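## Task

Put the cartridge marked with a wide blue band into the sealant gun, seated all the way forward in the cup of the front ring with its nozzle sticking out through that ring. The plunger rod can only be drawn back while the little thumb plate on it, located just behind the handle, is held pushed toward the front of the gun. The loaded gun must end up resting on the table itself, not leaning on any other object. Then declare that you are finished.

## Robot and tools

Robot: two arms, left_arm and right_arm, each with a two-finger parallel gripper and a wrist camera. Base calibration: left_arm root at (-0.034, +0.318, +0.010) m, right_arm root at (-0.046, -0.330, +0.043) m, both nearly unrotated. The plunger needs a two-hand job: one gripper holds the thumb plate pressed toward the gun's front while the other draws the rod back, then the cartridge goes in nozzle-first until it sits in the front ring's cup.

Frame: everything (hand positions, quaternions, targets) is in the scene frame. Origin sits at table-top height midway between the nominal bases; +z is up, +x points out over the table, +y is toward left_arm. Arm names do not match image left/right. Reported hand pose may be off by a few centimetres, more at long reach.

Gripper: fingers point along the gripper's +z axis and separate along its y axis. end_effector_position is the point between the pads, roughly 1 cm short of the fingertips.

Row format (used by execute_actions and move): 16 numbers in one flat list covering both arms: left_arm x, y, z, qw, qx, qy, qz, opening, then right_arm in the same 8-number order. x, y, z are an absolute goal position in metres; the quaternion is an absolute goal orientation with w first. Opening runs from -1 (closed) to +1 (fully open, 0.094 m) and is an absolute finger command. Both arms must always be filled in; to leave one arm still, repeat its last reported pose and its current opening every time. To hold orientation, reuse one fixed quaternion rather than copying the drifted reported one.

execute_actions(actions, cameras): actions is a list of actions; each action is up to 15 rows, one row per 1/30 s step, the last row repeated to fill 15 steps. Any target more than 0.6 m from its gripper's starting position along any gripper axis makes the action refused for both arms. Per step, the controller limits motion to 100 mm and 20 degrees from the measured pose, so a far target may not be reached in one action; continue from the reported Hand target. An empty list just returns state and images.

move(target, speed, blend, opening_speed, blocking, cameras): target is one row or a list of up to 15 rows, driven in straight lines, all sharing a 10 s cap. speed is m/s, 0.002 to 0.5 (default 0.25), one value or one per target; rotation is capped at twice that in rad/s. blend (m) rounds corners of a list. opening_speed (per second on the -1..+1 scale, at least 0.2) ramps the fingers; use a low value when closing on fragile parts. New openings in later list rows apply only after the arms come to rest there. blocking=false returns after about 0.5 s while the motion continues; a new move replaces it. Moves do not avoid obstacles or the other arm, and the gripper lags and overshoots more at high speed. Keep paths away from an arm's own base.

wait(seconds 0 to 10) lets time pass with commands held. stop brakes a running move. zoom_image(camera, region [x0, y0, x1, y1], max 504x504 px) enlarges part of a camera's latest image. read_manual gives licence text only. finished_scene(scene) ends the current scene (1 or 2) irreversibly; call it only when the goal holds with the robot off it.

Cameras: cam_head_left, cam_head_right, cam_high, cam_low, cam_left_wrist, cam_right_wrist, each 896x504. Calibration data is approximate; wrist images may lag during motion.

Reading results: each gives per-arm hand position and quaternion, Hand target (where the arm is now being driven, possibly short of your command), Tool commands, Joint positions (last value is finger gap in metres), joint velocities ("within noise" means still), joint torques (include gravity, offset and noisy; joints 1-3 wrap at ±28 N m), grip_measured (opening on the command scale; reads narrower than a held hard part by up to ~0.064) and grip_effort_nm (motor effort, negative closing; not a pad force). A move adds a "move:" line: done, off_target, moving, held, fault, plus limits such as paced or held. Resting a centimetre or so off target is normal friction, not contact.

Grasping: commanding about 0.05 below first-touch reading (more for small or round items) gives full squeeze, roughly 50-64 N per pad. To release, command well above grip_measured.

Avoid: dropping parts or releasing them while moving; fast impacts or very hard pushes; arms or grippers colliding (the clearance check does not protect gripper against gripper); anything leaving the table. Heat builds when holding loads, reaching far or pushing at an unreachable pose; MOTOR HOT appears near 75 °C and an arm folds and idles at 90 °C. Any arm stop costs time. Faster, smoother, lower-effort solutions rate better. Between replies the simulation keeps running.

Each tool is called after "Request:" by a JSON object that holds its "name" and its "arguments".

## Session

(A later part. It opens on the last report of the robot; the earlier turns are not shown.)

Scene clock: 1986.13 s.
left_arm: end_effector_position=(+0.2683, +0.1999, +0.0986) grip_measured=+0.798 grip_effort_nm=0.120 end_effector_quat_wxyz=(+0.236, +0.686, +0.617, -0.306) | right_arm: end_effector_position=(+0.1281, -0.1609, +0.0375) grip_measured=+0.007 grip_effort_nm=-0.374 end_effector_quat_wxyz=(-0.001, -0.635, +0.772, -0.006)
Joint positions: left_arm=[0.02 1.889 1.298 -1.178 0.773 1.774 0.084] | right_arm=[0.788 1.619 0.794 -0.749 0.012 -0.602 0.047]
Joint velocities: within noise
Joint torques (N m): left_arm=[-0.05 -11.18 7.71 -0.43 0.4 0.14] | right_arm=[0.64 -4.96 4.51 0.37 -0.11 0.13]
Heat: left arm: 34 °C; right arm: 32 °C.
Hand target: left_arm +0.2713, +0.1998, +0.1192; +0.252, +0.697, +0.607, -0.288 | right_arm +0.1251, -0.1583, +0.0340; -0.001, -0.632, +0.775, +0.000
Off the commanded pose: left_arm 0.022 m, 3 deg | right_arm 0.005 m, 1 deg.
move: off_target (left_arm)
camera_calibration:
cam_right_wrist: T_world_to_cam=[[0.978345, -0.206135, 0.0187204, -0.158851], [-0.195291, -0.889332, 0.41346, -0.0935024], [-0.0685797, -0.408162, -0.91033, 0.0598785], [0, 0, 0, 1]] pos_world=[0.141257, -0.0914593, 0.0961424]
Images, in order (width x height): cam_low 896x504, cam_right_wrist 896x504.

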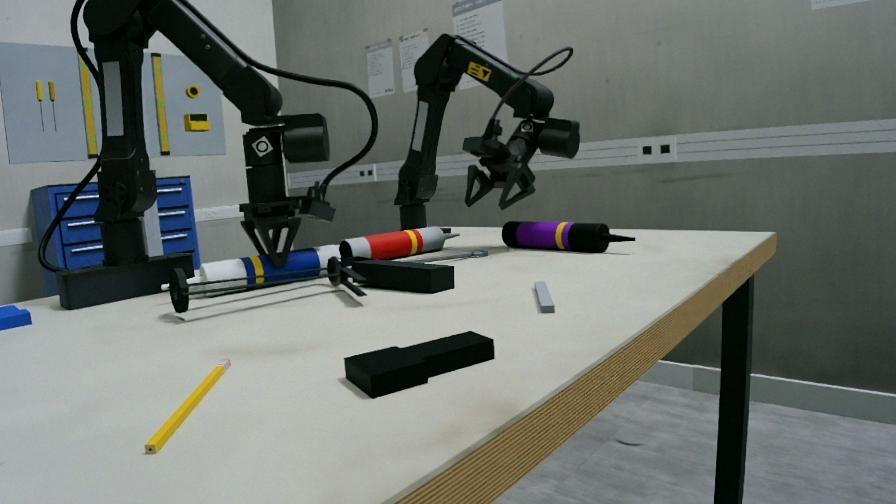

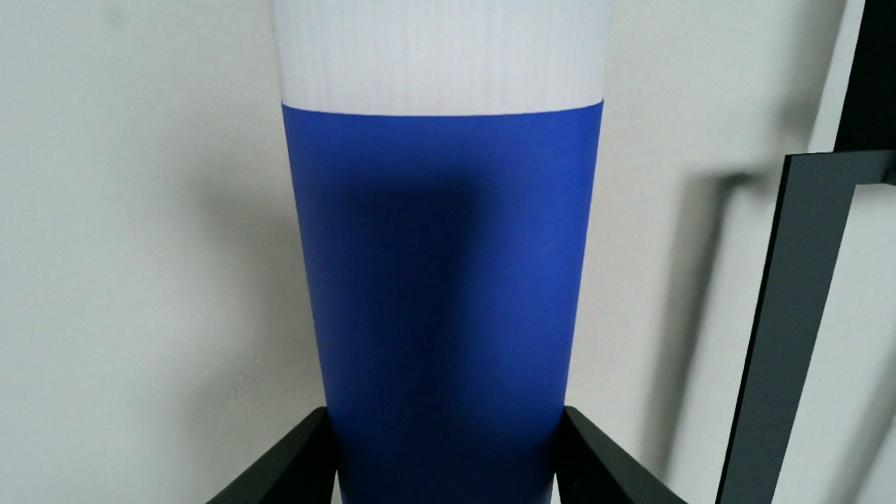

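Request:
{"name": "move", "arguments": {"target": [[0.2715, 0.20, 0.12, 0.2514, 0.6973, 0.6067, -0.2889, 0.8, 0.1265, -0.158, 0.034, 0.0, -0.6287, 0.7777, 0.0, -0.12],[0.2715, 0.20, 0.12, 0.2514, 0.6973, 0.6067, -0.2889, 0.8, 0.14, -0.165, 0.14, 0.0, -0.6287, 0.7777, 0.0, -0.12]], "speed": 0.1, "opening_speed": 0.8}}

Request:
{"name": "zoom_image", "arguments": {"camera": "cam_low", "region": [140, 220, 400, 340]}}

Request:
{"name": "zoom_image", "arguments": {"camera": "cam_high", "region": [440, 220, 660, 380]}}

Scene clock: 2041.50 s.
left_arm: end_effector_position=(+0.2683, +0.1999, +0.0986) grip_measured=+0.798 grip_effort_nm=0.120 end_effector_quat_wxyz=(+0.236, +0.686, +0.617, -0.306) | right_arm: end_effector_position=(+0.1371, -0.1709, +0.1226) grip_measured=-0.044 grip_effort_nm=-1.009 end_effector_quat_wxyz=(-0.025, -0.620, +0.785, -0.007)
Joint positions: left_arm=[0.02 1.889 1.298 -1.178 0.773 1.774 0.084] | right_arm=[0.733 1.527 1.069 -1.163 0.012 -0.617 0.045]
Joint velocities: within noise
Joint torques (N m): left_arm=[-0.05 -11.22 7.65 -0.45 0.34 0.16] | right_arm=[-0.65 -8.12 9.18 -0.12 -0.12 -0.18]
Heat: left arm: 34 °C; right arm: 32 °C.
Hand target: left_arm +0.2713, +0.1998, +0.1192; +0.252, +0.697, +0.607, -0.288 | right_arm +0.1422, -0.1660, +0.1390; +0.000, -0.623, +0.782, +0.000
Off the commanded pose: left_arm 0.022 m, 3 deg | right_arm 0.019 m, 3 deg.
move: off_target (left_arm, right_arm)
camera_calibration:
cam_left_wrist: T_world_to_cam=[[-0.991733, 0.115424, 0.0560565, 0.236262], [0.0936468, 0.949721, -0.298764, -0.150488], [-0.0877225, -0.291044, -0.952679, 0.26418], [0, 0, 0, 1]] pos_world=[0.271576, 0.192539, 0.193475]
cam_right_wrist: T_world_to_cam=[[0.969532, -0.24482, -0.00841459, -0.173303], [-0.215104, -0.867281, 0.448947, -0.133638], [-0.117209, -0.433459, -0.893519, 0.134109], [0, 0, 0, 1]] pos_world=[0.154995, -0.100198, 0.178367]

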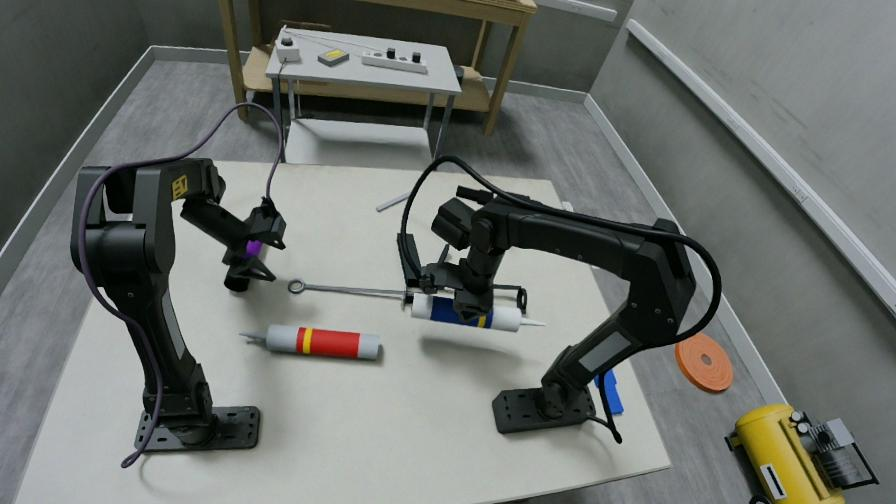

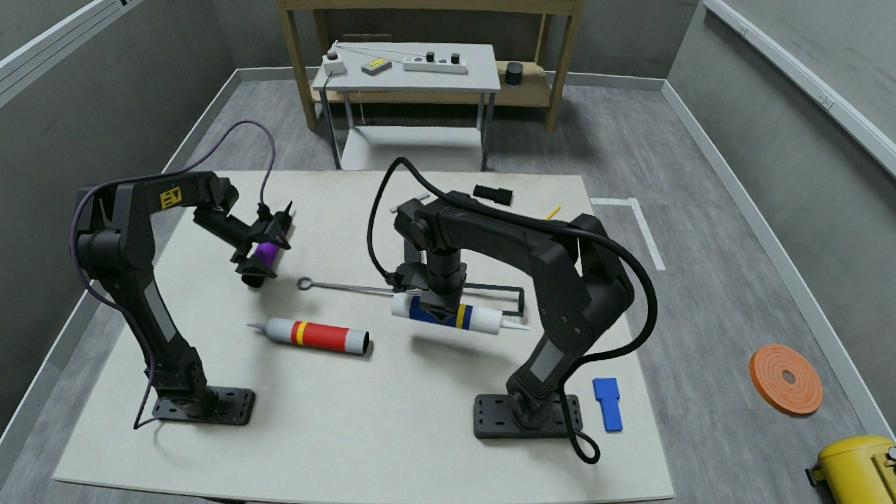

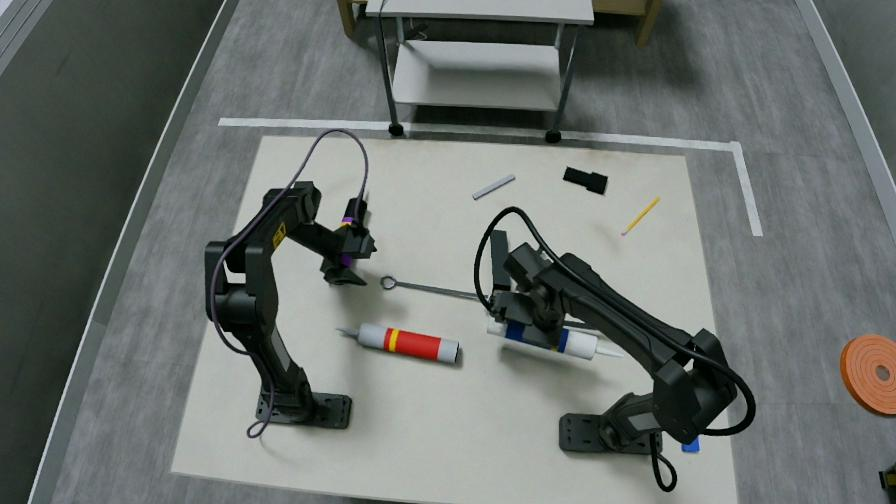

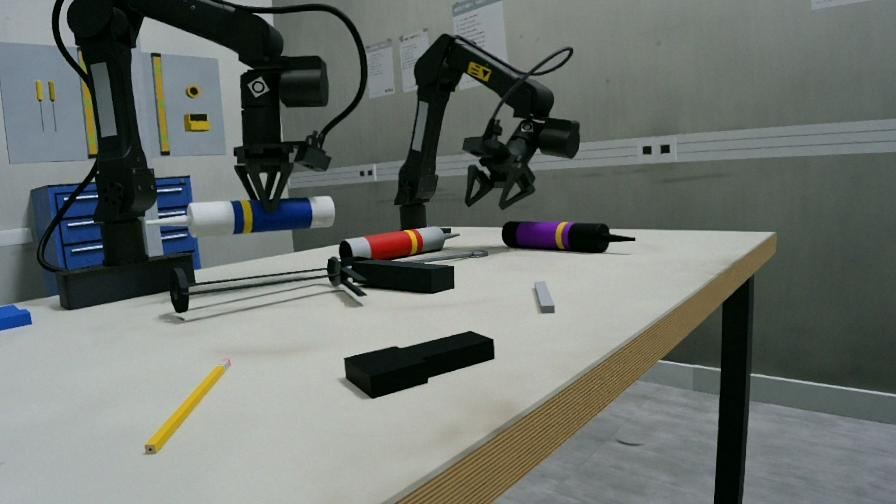

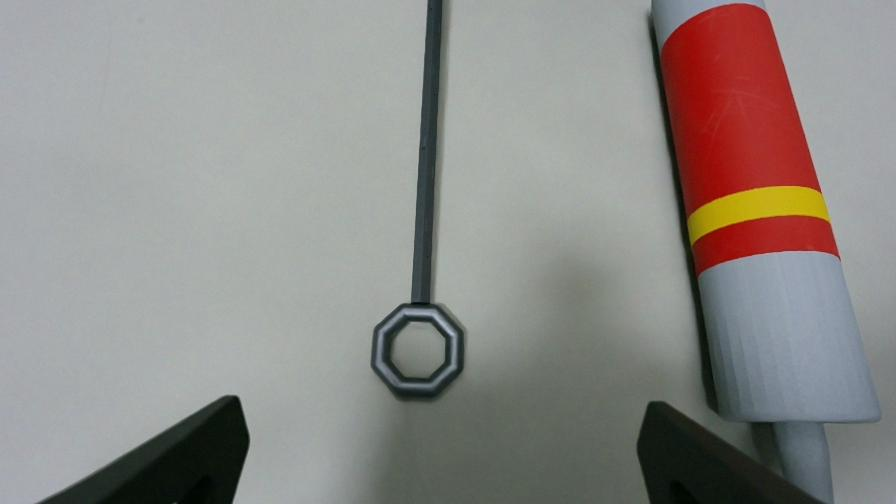

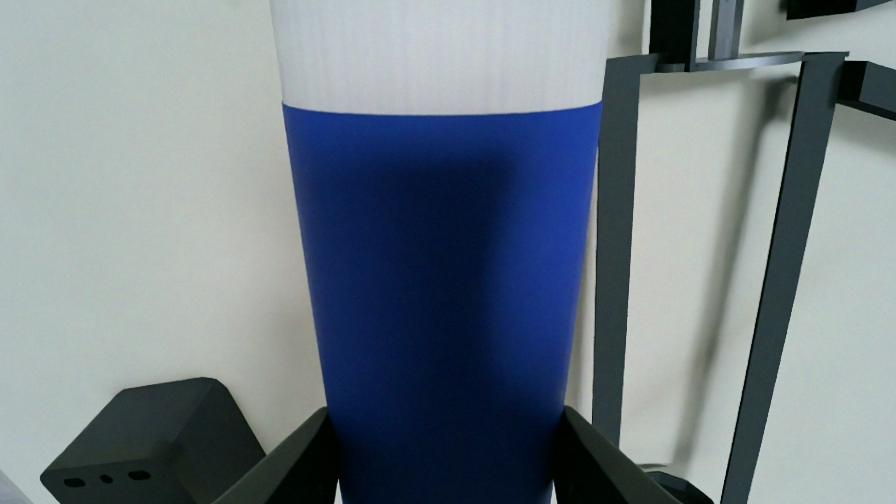

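Scaled by 1.938 from the camera's 896x504 image, which has a finer 1280x720 frame.

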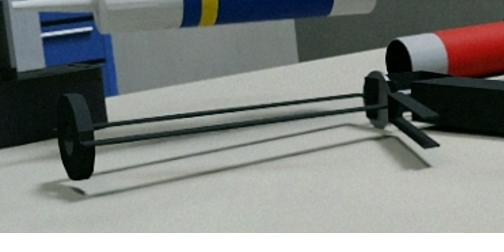

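Scaled by 2.291 from the camera's 896x504 image, which has a finer 1280x720 frame.

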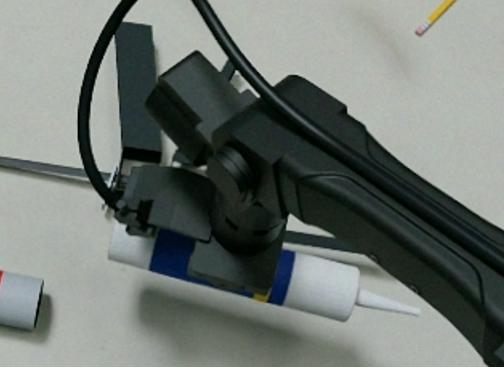

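Request:
{"name": "move", "arguments": {"target": [[0.2715, 0.20, 0.12, 0.2514, 0.6973, 0.6067, -0.2889, 0.8, 0.19, -0.165, 0.16, 0.0524, -0.6581, 0.7504, 0.0459, -0.12],[0.2715, 0.20, 0.12, 0.2514, 0.6973, 0.6067, -0.2889, 0.8, 0.2315, -0.168, 0.125, 0.0786, -0.6557, 0.7477, 0.0689, -0.12]], "speed": 0.1}}

Request:
{"name": "zoom_image", "arguments": {"camera": "cam_low", "region": [140, 180, 400, 340]}}

Request:
{"name": "zoom_image", "arguments": {"camera": "cam_high", "region": [440, 220, 660, 380]}}

Scene clock: 2093.97 s.
left_arm: end_effector_position=(+0.2683, +0.1999, +0.0986) grip_measured=+0.798 grip_effort_nm=0.120 end_effector_quat_wxyz=(+0.236, +0.686, +0.617, -0.306) | right_arm: end_effector_position=(+0.2212, -0.1763, +0.1167) grip_measured=-0.044 grip_effort_nm=-1.009 end_effector_quat_wxyz=(+0.050, -0.652, +0.754, +0.062)
Joint positions: left_arm=[0.02 1.889 1.298 -1.178 0.773 1.774 0.084] | right_arm=[0.446 1.673 1.187 -1.023 -0.148 -0.988 0.045]
Joint velocities: within noise
Joint torques (N m): left_arm=[-0.06 -11.07 7.58 -0.49 0.37 0.2] | right_arm=[-0.35 -7.3 7.68 0.56 -0.41 -0.18]
Heat: left arm: 34 °C; right arm: 32 °C.
Hand target: left_arm +0.2713, +0.1998, +0.1193; +0.252, +0.697, +0.607, -0.288 | right_arm +0.2298, -0.1671, +0.1246; +0.078, -0.657, +0.747, +0.072
Off the commanded pose: left_arm 0.022 m, 3 deg | right_arm 0.016 m, 3 deg.
move: off_target (left_arm, right_arm)
camera_calibration:
cam_left_wrist: T_world_to_cam=[[-0.991733, 0.115424, 0.0560565, 0.236262], [0.0936468, 0.949721, -0.298764, -0.150488], [-0.0877225, -0.291044, -0.952679, 0.26418], [0, 0, 0, 1]] pos_world=[0.271576, 0.192539, 0.193475]
cam_right_wrist: T_world_to_cam=[[0.987336, -0.157218, -0.0212098, -0.243239], [-0.146544, -0.955062, 0.257647, -0.125915], [-0.0607634, -0.251276, -0.966006, 0.164496], [0, 0, 0, 1]] pos_world=[0.231701, -0.117165, 0.186186]

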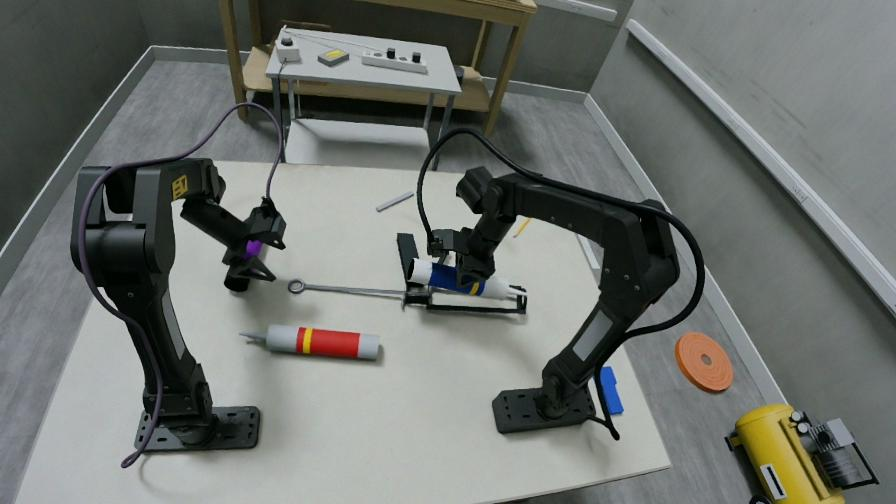

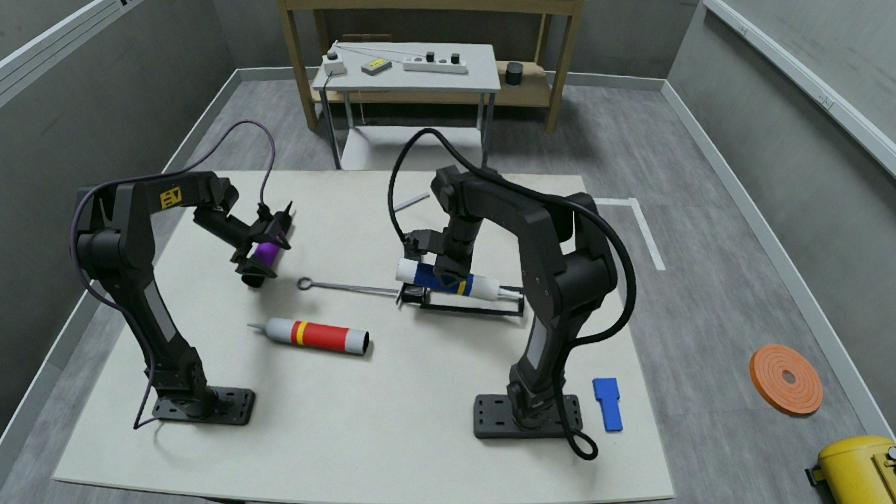

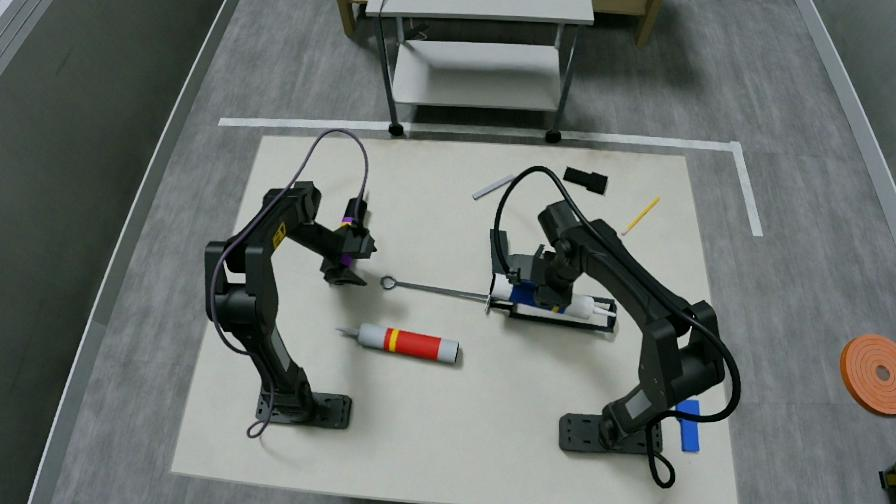

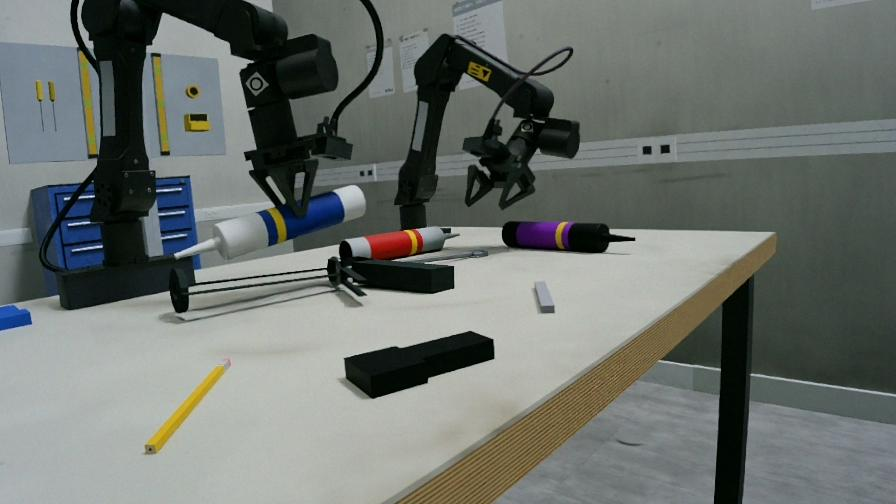

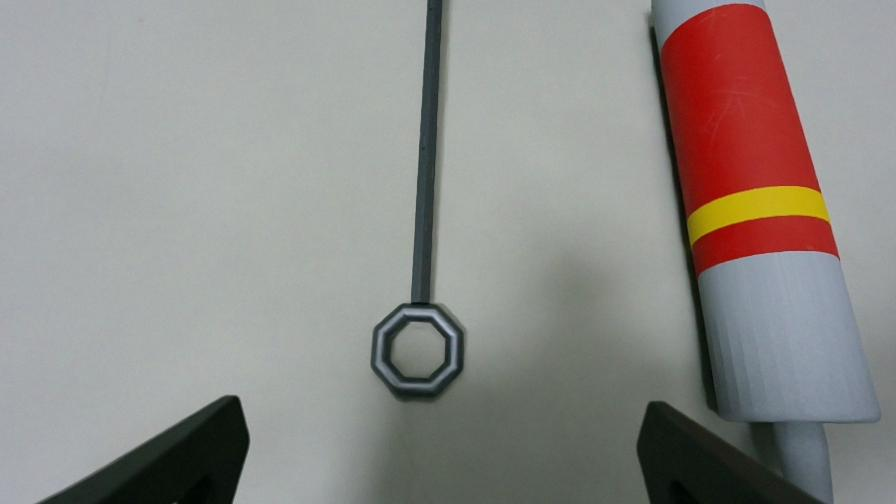

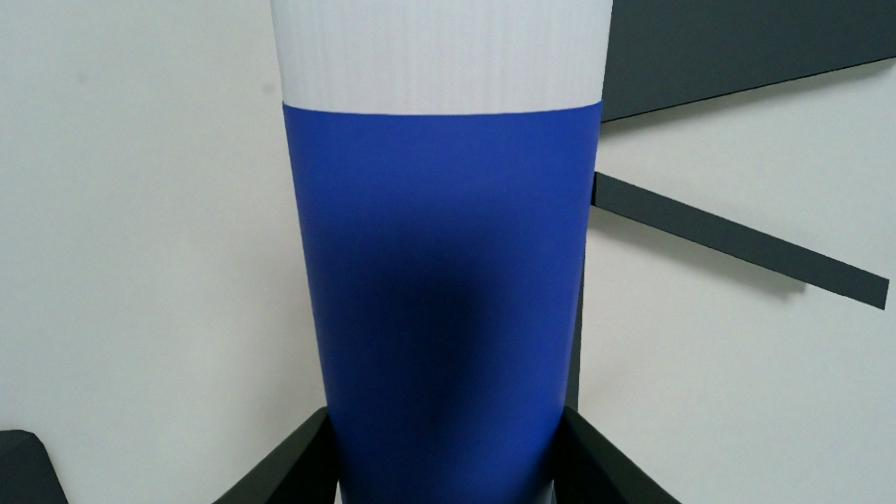

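Scaled by 1.938 from the camera's 896x504 image, which has a finer 1280x720 frame.

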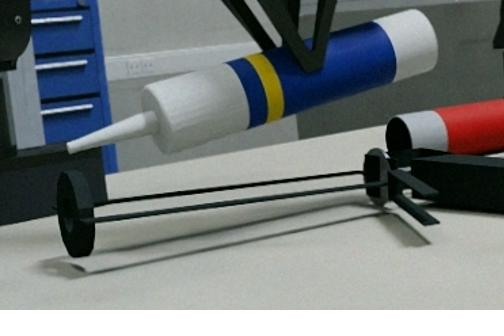

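Scaled by 2.291 from the camera's 896x504 image, which has a finer 1280x720 frame.

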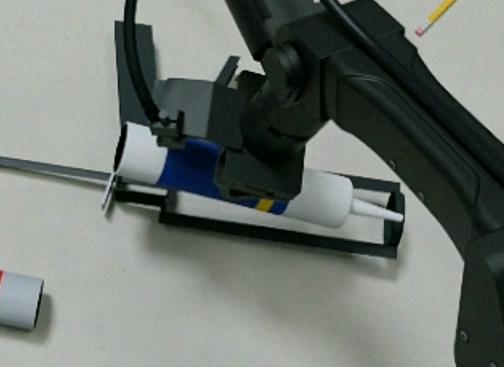

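Request:
{"name": "move", "arguments": {"target": [[0.2715, 0.20, 0.12, 0.2514, 0.6973, 0.6067, -0.2889, 0.8, 0.239, -0.168, 0.10, 0.0983, -0.6545, 0.7446, 0.0864, -0.12]], "speed": 0.1, "cameras": ["cam_high", "cam_low", "cam_head_left"]}}

Request:
{"name": "zoom_image", "arguments": {"camera": "cam_low", "region": [140, 180, 400, 340]}}

Request:
{"name": "zoom_image", "arguments": {"camera": "cam_high", "region": [500, 240, 640, 360]}}

Request:
{"name": "zoom_image", "arguments": {"camera": "cam_head_left", "region": [400, 230, 560, 350]}}

Scene clock: 2129.17 s.
left_arm: end_effector_position=(+0.2680, +0.1999, +0.0986) grip_measured=+0.798 grip_effort_nm=0.120 end_effector_quat_wxyz=(+0.235, +0.685, +0.617, -0.307) | right_arm: end_effector_position=(+0.2344, -0.1761, +0.0962) grip_measured=-0.044 grip_effort_nm=-1.004 end_effector_quat_wxyz=(+0.076, -0.650, +0.753, +0.075)
Joint positions: left_arm=[0.02 1.889 1.298 -1.179 0.773 1.774 0.084] | right_arm=[0.406 1.705 1.13 -0.897 -0.189 -1.022 0.045]
Joint velocities: within noise
Joint torques (N m): left_arm=[-0.09 -11.19 7.68 -0.45 0.37 0.15] | right_arm=[-0.49 -7.57 5.97 0.69 -0.48 -0.18]
Heat: left arm: 34 °C; right arm: 32 °C.
Hand target: left_arm +0.2710, +0.1998, +0.1193; +0.251, +0.697, +0.607, -0.289 | right_arm +0.2392, -0.1688, +0.0999; +0.098, -0.654, +0.745, +0.086
Off the commanded pose: left_arm 0.022 m, 3 deg | right_arm 0.010 m, 3 deg.
move: off_target (left_arm, right_arm)
Images, in order (width x height): cam_head_left 896x504, cam_high 896x504, cam_low 896x504.

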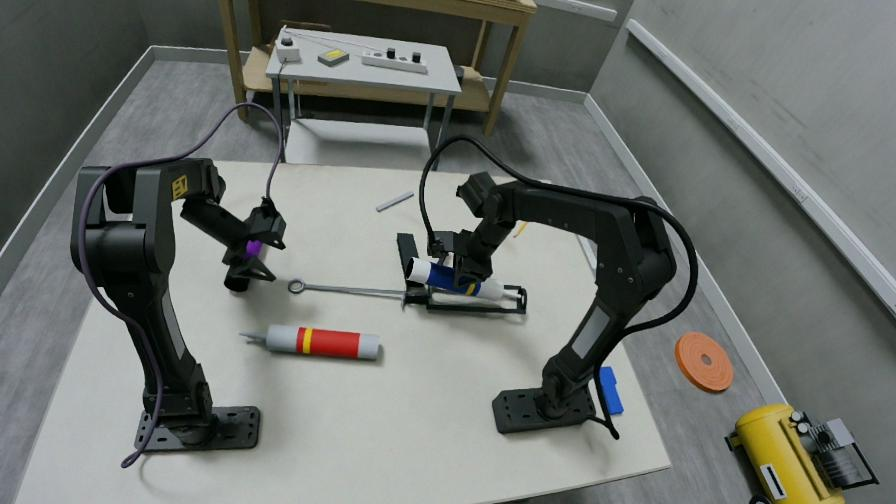

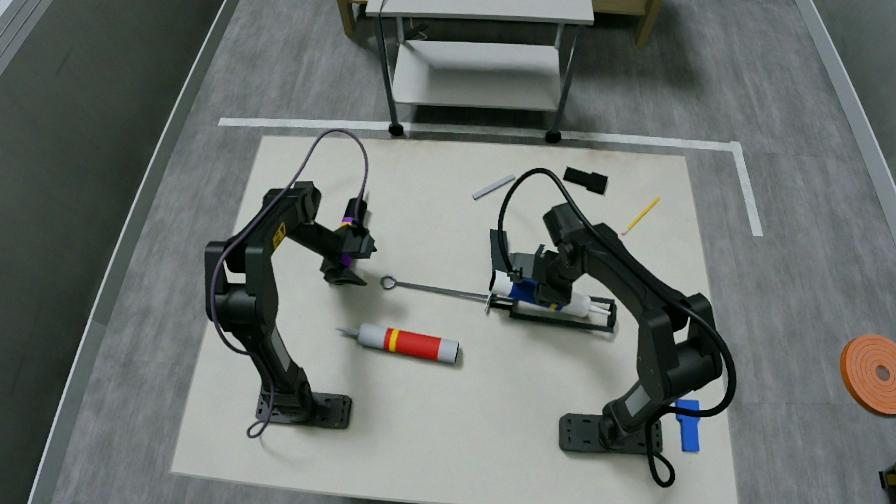

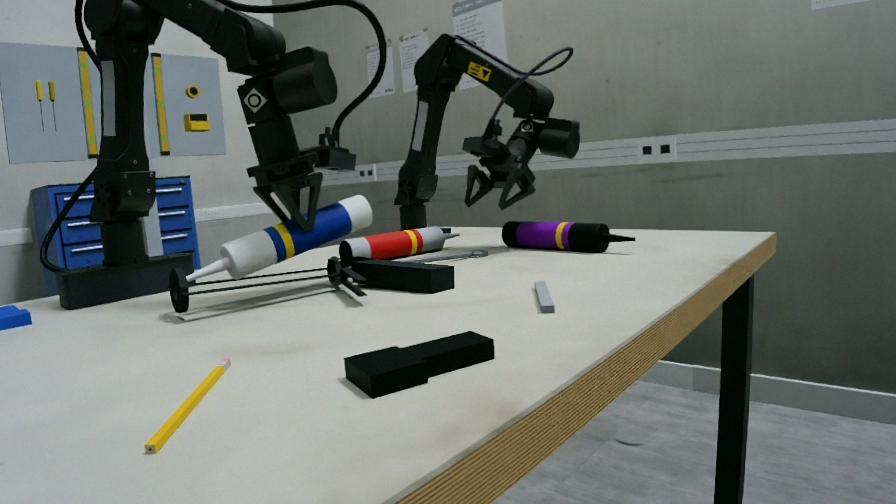

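Scaled by 1.938 from the camera's 896x504 image, which has a finer 1280x720 frame.

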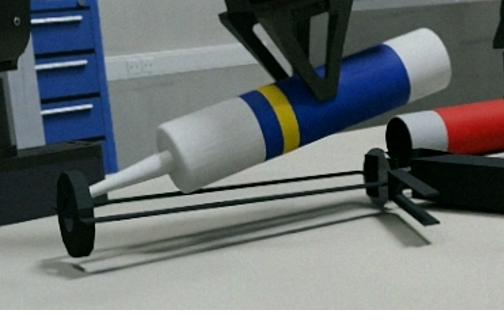

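Scaled by 3.600 from the camera's 896x504 image, which has a finer 1280x720 frame.

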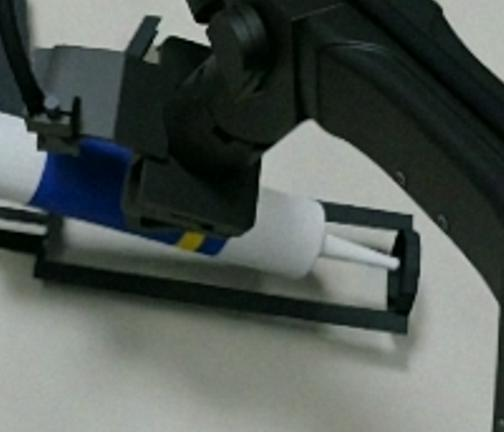

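Scaled by 3.150 from the camera's 896x504 image, which has a finer 1280x720 frame.

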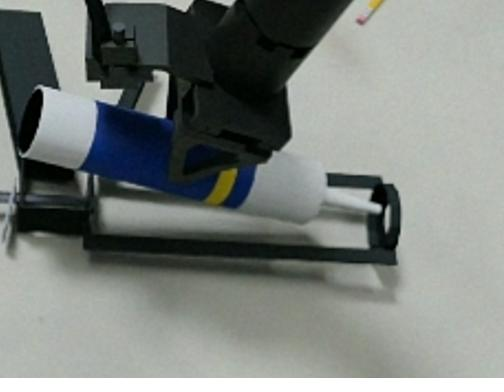

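Request:
{"name": "execute_actions", "arguments": {"actions": []}}

Request:
{"name": "zoom_image", "arguments": {"camera": "cam_low", "region": [140, 180, 400, 340]}}

Request:
{"name": "zoom_image", "arguments": {"camera": "cam_head_left", "region": [400, 230, 560, 350]}}

Scene clock: 2168.47 s.
left_arm: end_effector_position=(+0.2680, +0.1999, +0.0986) grip_measured=+0.798 grip_effort_nm=0.120 end_effector_quat_wxyz=(+0.235, +0.685, +0.617, -0.307) | right_arm: end_effector_position=(+0.2344, -0.1761, +0.0962) grip_measured=-0.044 grip_effort_nm=-1.009 end_effector_quat_wxyz=(+0.076, -0.650, +0.753, +0.075)
Joint positions: left_arm=[0.02 1.889 1.298 -1.179 0.773 1.774 0.084] | right_arm=[0.406 1.705 1.13 -0.897 -0.189 -1.022 0.045]
Joint velocities: within noise
Joint torques (N m): left_arm=[-0.12 -11.25 7.65 -0.46 0.37 0.18] | right_arm=[-0.5 -7.58 5.98 0.68 -0.47 -0.18]
Heat: left arm: 35 °C; right arm: 31 °C.
Hand target: left_arm +0.2710, +0.1998, +0.1193; +0.251, +0.697, +0.607, -0.289 | right_arm +0.2391, -0.1689, +0.0999; +0.098, -0.654, +0.745, +0.086
Tool commands: left_gripper/opening=+0.8 right_gripper/opening=-0.12
Off the commanded pose: left_arm 0.022 m, 3 deg | right_arm 0.010 m, 3 deg.
camera_calibration:
cam_left_wrist: T_world_to_cam=[[-0.991646, 0.115425, 0.0575744, 0.235791], [0.0931885, 0.949713, -0.298932, -0.150296], [-0.0891835, -0.29107, -0.952536, 0.264592], [0, 0, 0, 1]] pos_world=[0.271424, 0.192536, 0.19353]
cam_right_wrist: T_world_to_cam=[[0.987122, -0.159843, -0.00641738, -0.258549], [-0.155203, -0.966644, 0.203741, -0.113362], [-0.0387701, -0.200121, -0.979004, 0.150592], [0, 0, 0, 1]] pos_world=[0.243464, -0.120772, 0.168867]

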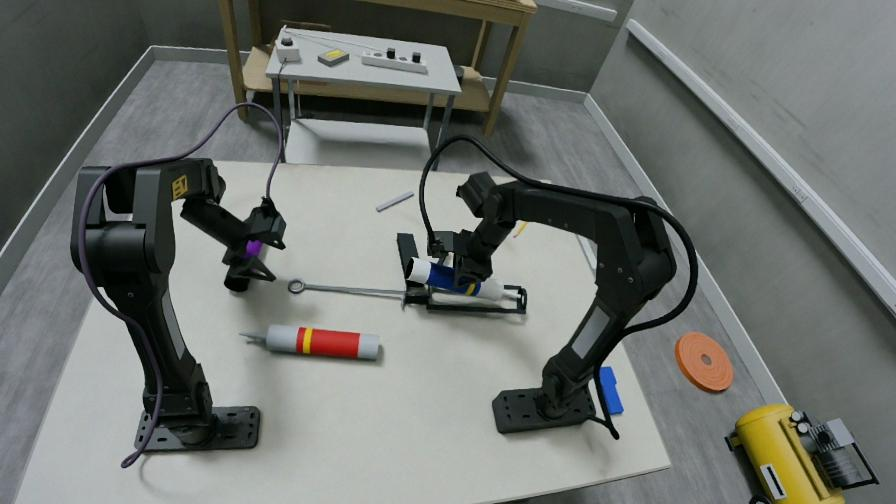

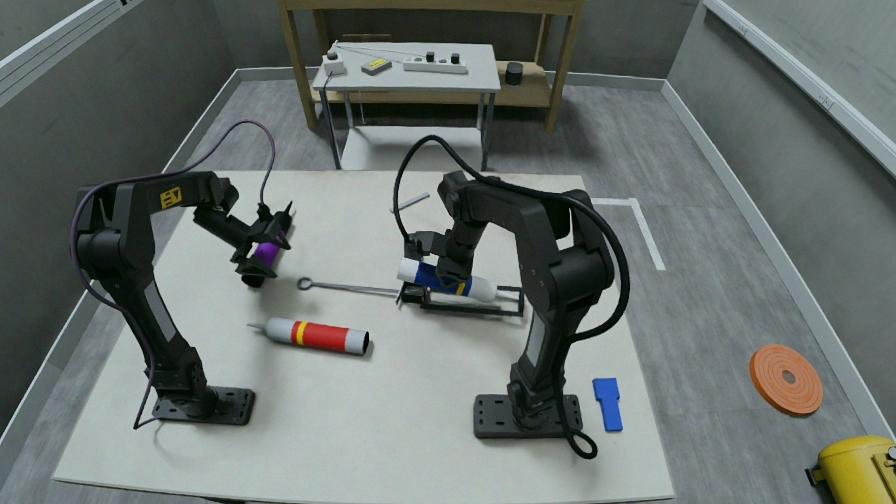

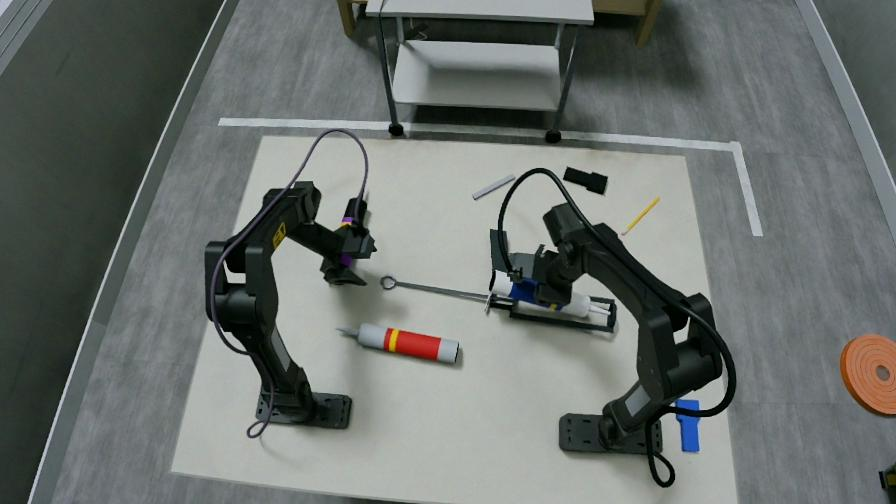

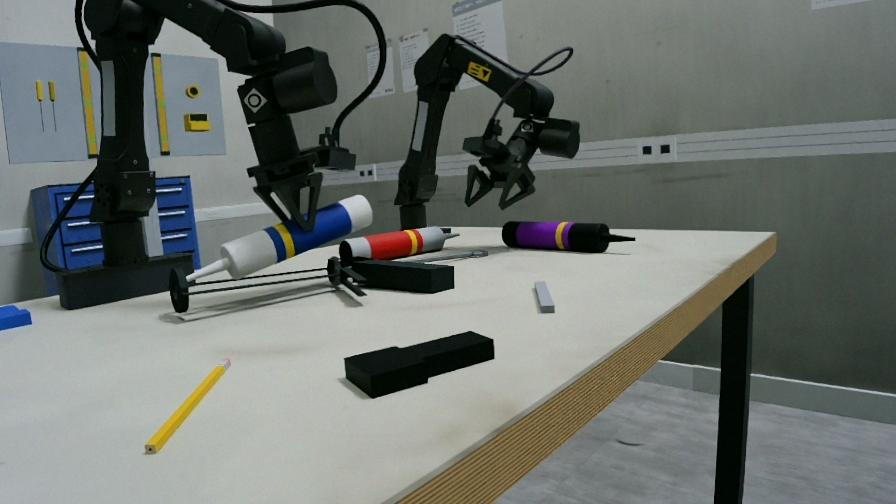

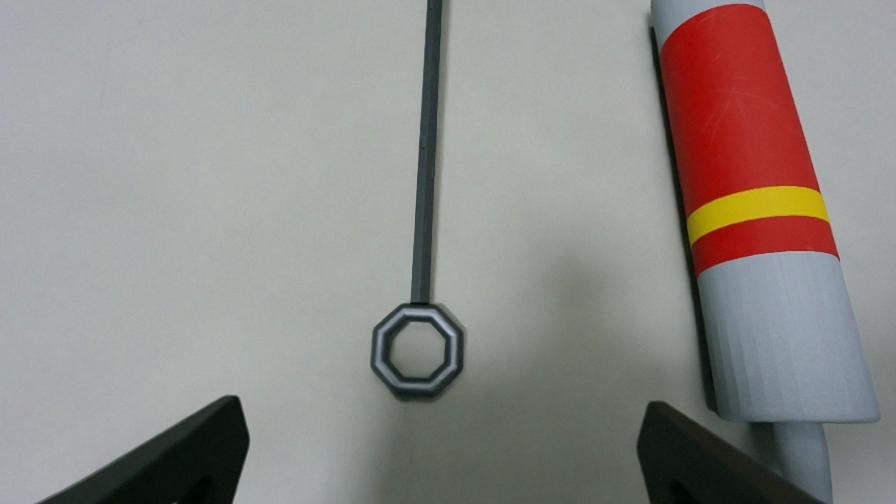

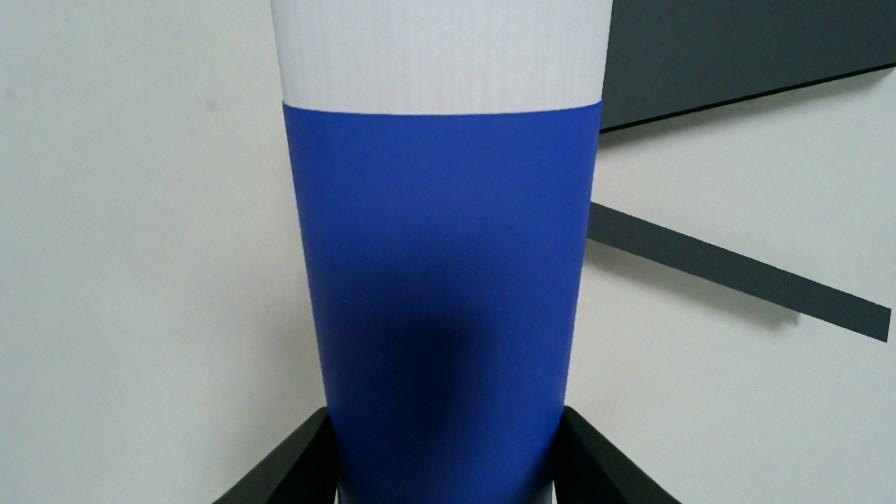

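Scaled by 1.938 from the camera's 896x504 image, which has a finer 1280x720 frame.

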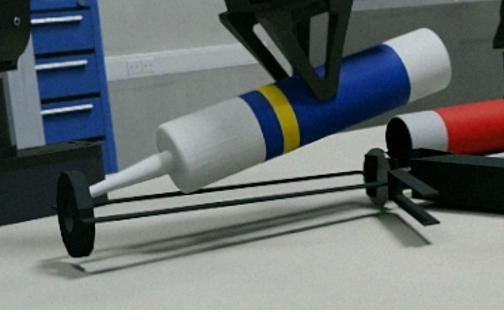

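Scaled by 3.150 from the camera's 896x504 image, which has a finer 1280x720 frame.

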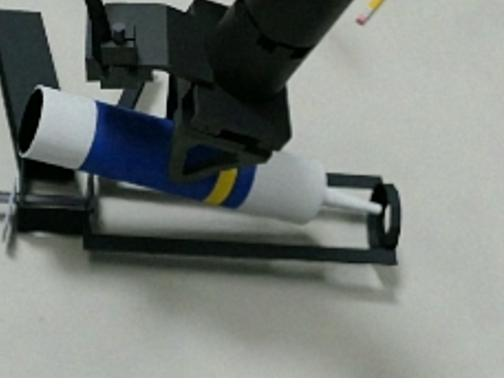

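Request:
{"name": "move", "arguments": {"target": [0.2715, 0.20, 0.12, 0.2514, 0.6973, 0.6067, -0.2889, 0.8, 0.239, -0.163, 0.088, 0.0983, -0.6545, 0.7446, 0.0864, -0.12], "speed": 0.05, "cameras": ["cam_low","cam_head_left","cam_high"]}}

Request:
{"name": "zoom_image", "arguments": {"camera": "cam_low", "region": [140, 210, 270, 320]}}

Request:
{"name": "zoom_image", "arguments": {"camera": "cam_head_left", "region": [480, 260, 560, 330]}}

Request:
{"name": "zoom_image", "arguments": {"camera": "cam_high", "region": [560, 270, 640, 340]}}

Scene clock: 2192.97 s.
left_arm: end_effector_position=(+0.2680, +0.1999, +0.0986) grip_measured=+0.798 grip_effort_nm=0.125 end_effector_quat_wxyz=(+0.235, +0.685, +0.617, -0.307) | right_arm: end_effector_position=(+0.2353, -0.1726, +0.0854) grip_measured=-0.044 grip_effort_nm=-1.009 end_effector_quat_wxyz=(+0.078, -0.653, +0.750, +0.074)
Joint positions: left_arm=[0.02 1.889 1.298 -1.179 0.773 1.774 0.084] | right_arm=[0.415 1.725 1.107 -0.85 -0.189 -1.022 0.045]
Joint velocities: within noise
Joint torques (N m): left_arm=[-0.1 -11.15 7.73 -0.4 0.35 0.16] | right_arm=[0.66 -7.49 5.81 0.71 -0.44 -0.03]
Heat: left arm: 35 °C; right arm: 31 °C.
Hand target: left_arm +0.2713, +0.1998, +0.1193; +0.251, +0.697, +0.607, -0.289 | right_arm +0.2376, -0.1619, +0.0880; +0.097, -0.657, +0.743, +0.087
Off the commanded pose: left_arm 0.022 m, 3 deg | right_arm 0.011 m, 3 deg.
move: off_target (left_arm, right_arm)
Images, in order (width x height): cam_head_left 896x504, cam_high 896x504, cam_low 896x504.

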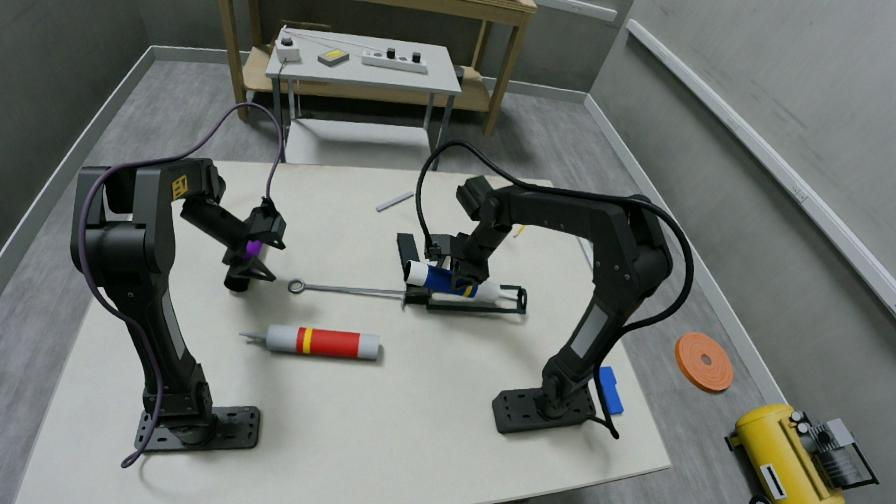

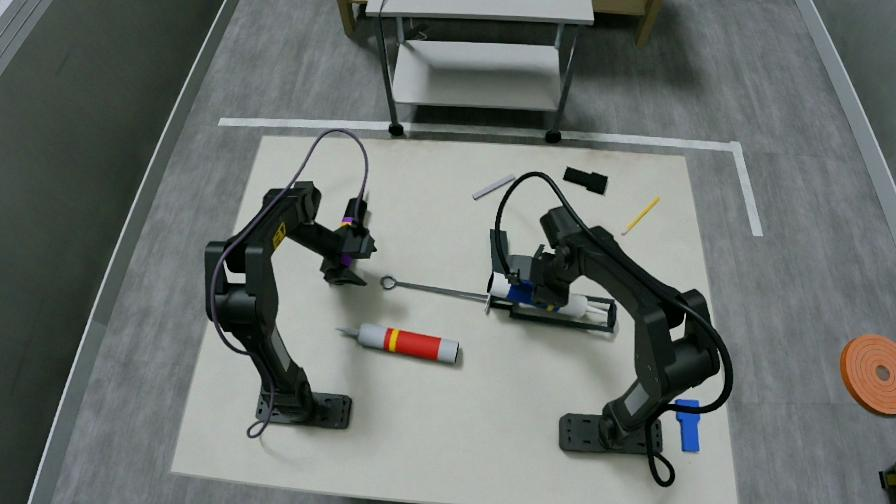

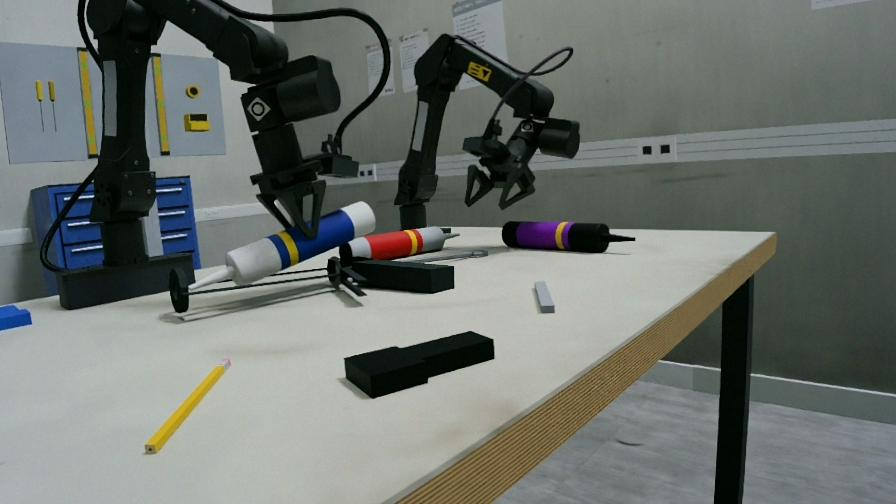

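Scaled by 3.877 from the camera's 896x504 image, which has a finer 1280x720 frame.

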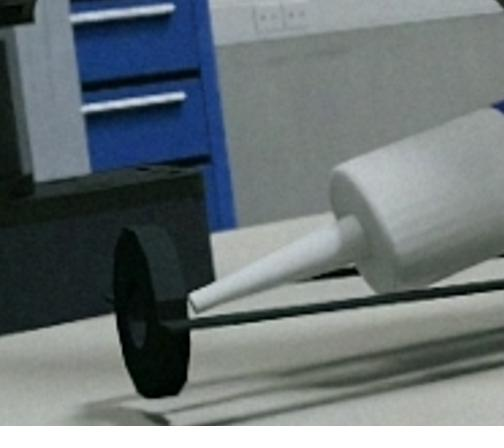

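Scaled by 6.300 from the camera's 896x504 image, which has a finer 1280x720 frame.

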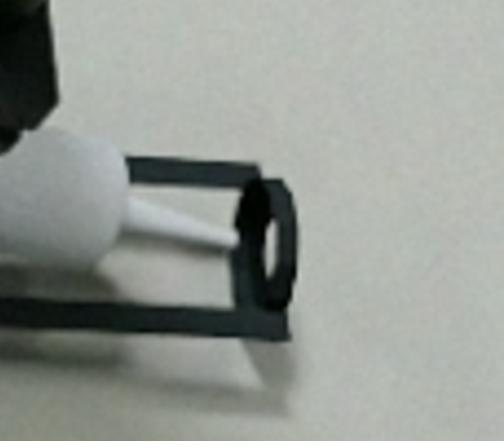

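Scaled by 6.300 from the camera's 896x504 image, which has a finer 1280x720 frame.

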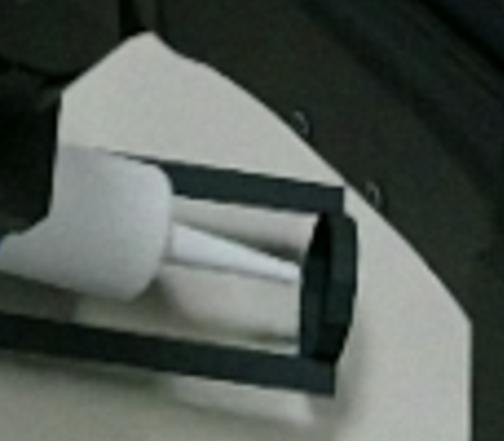

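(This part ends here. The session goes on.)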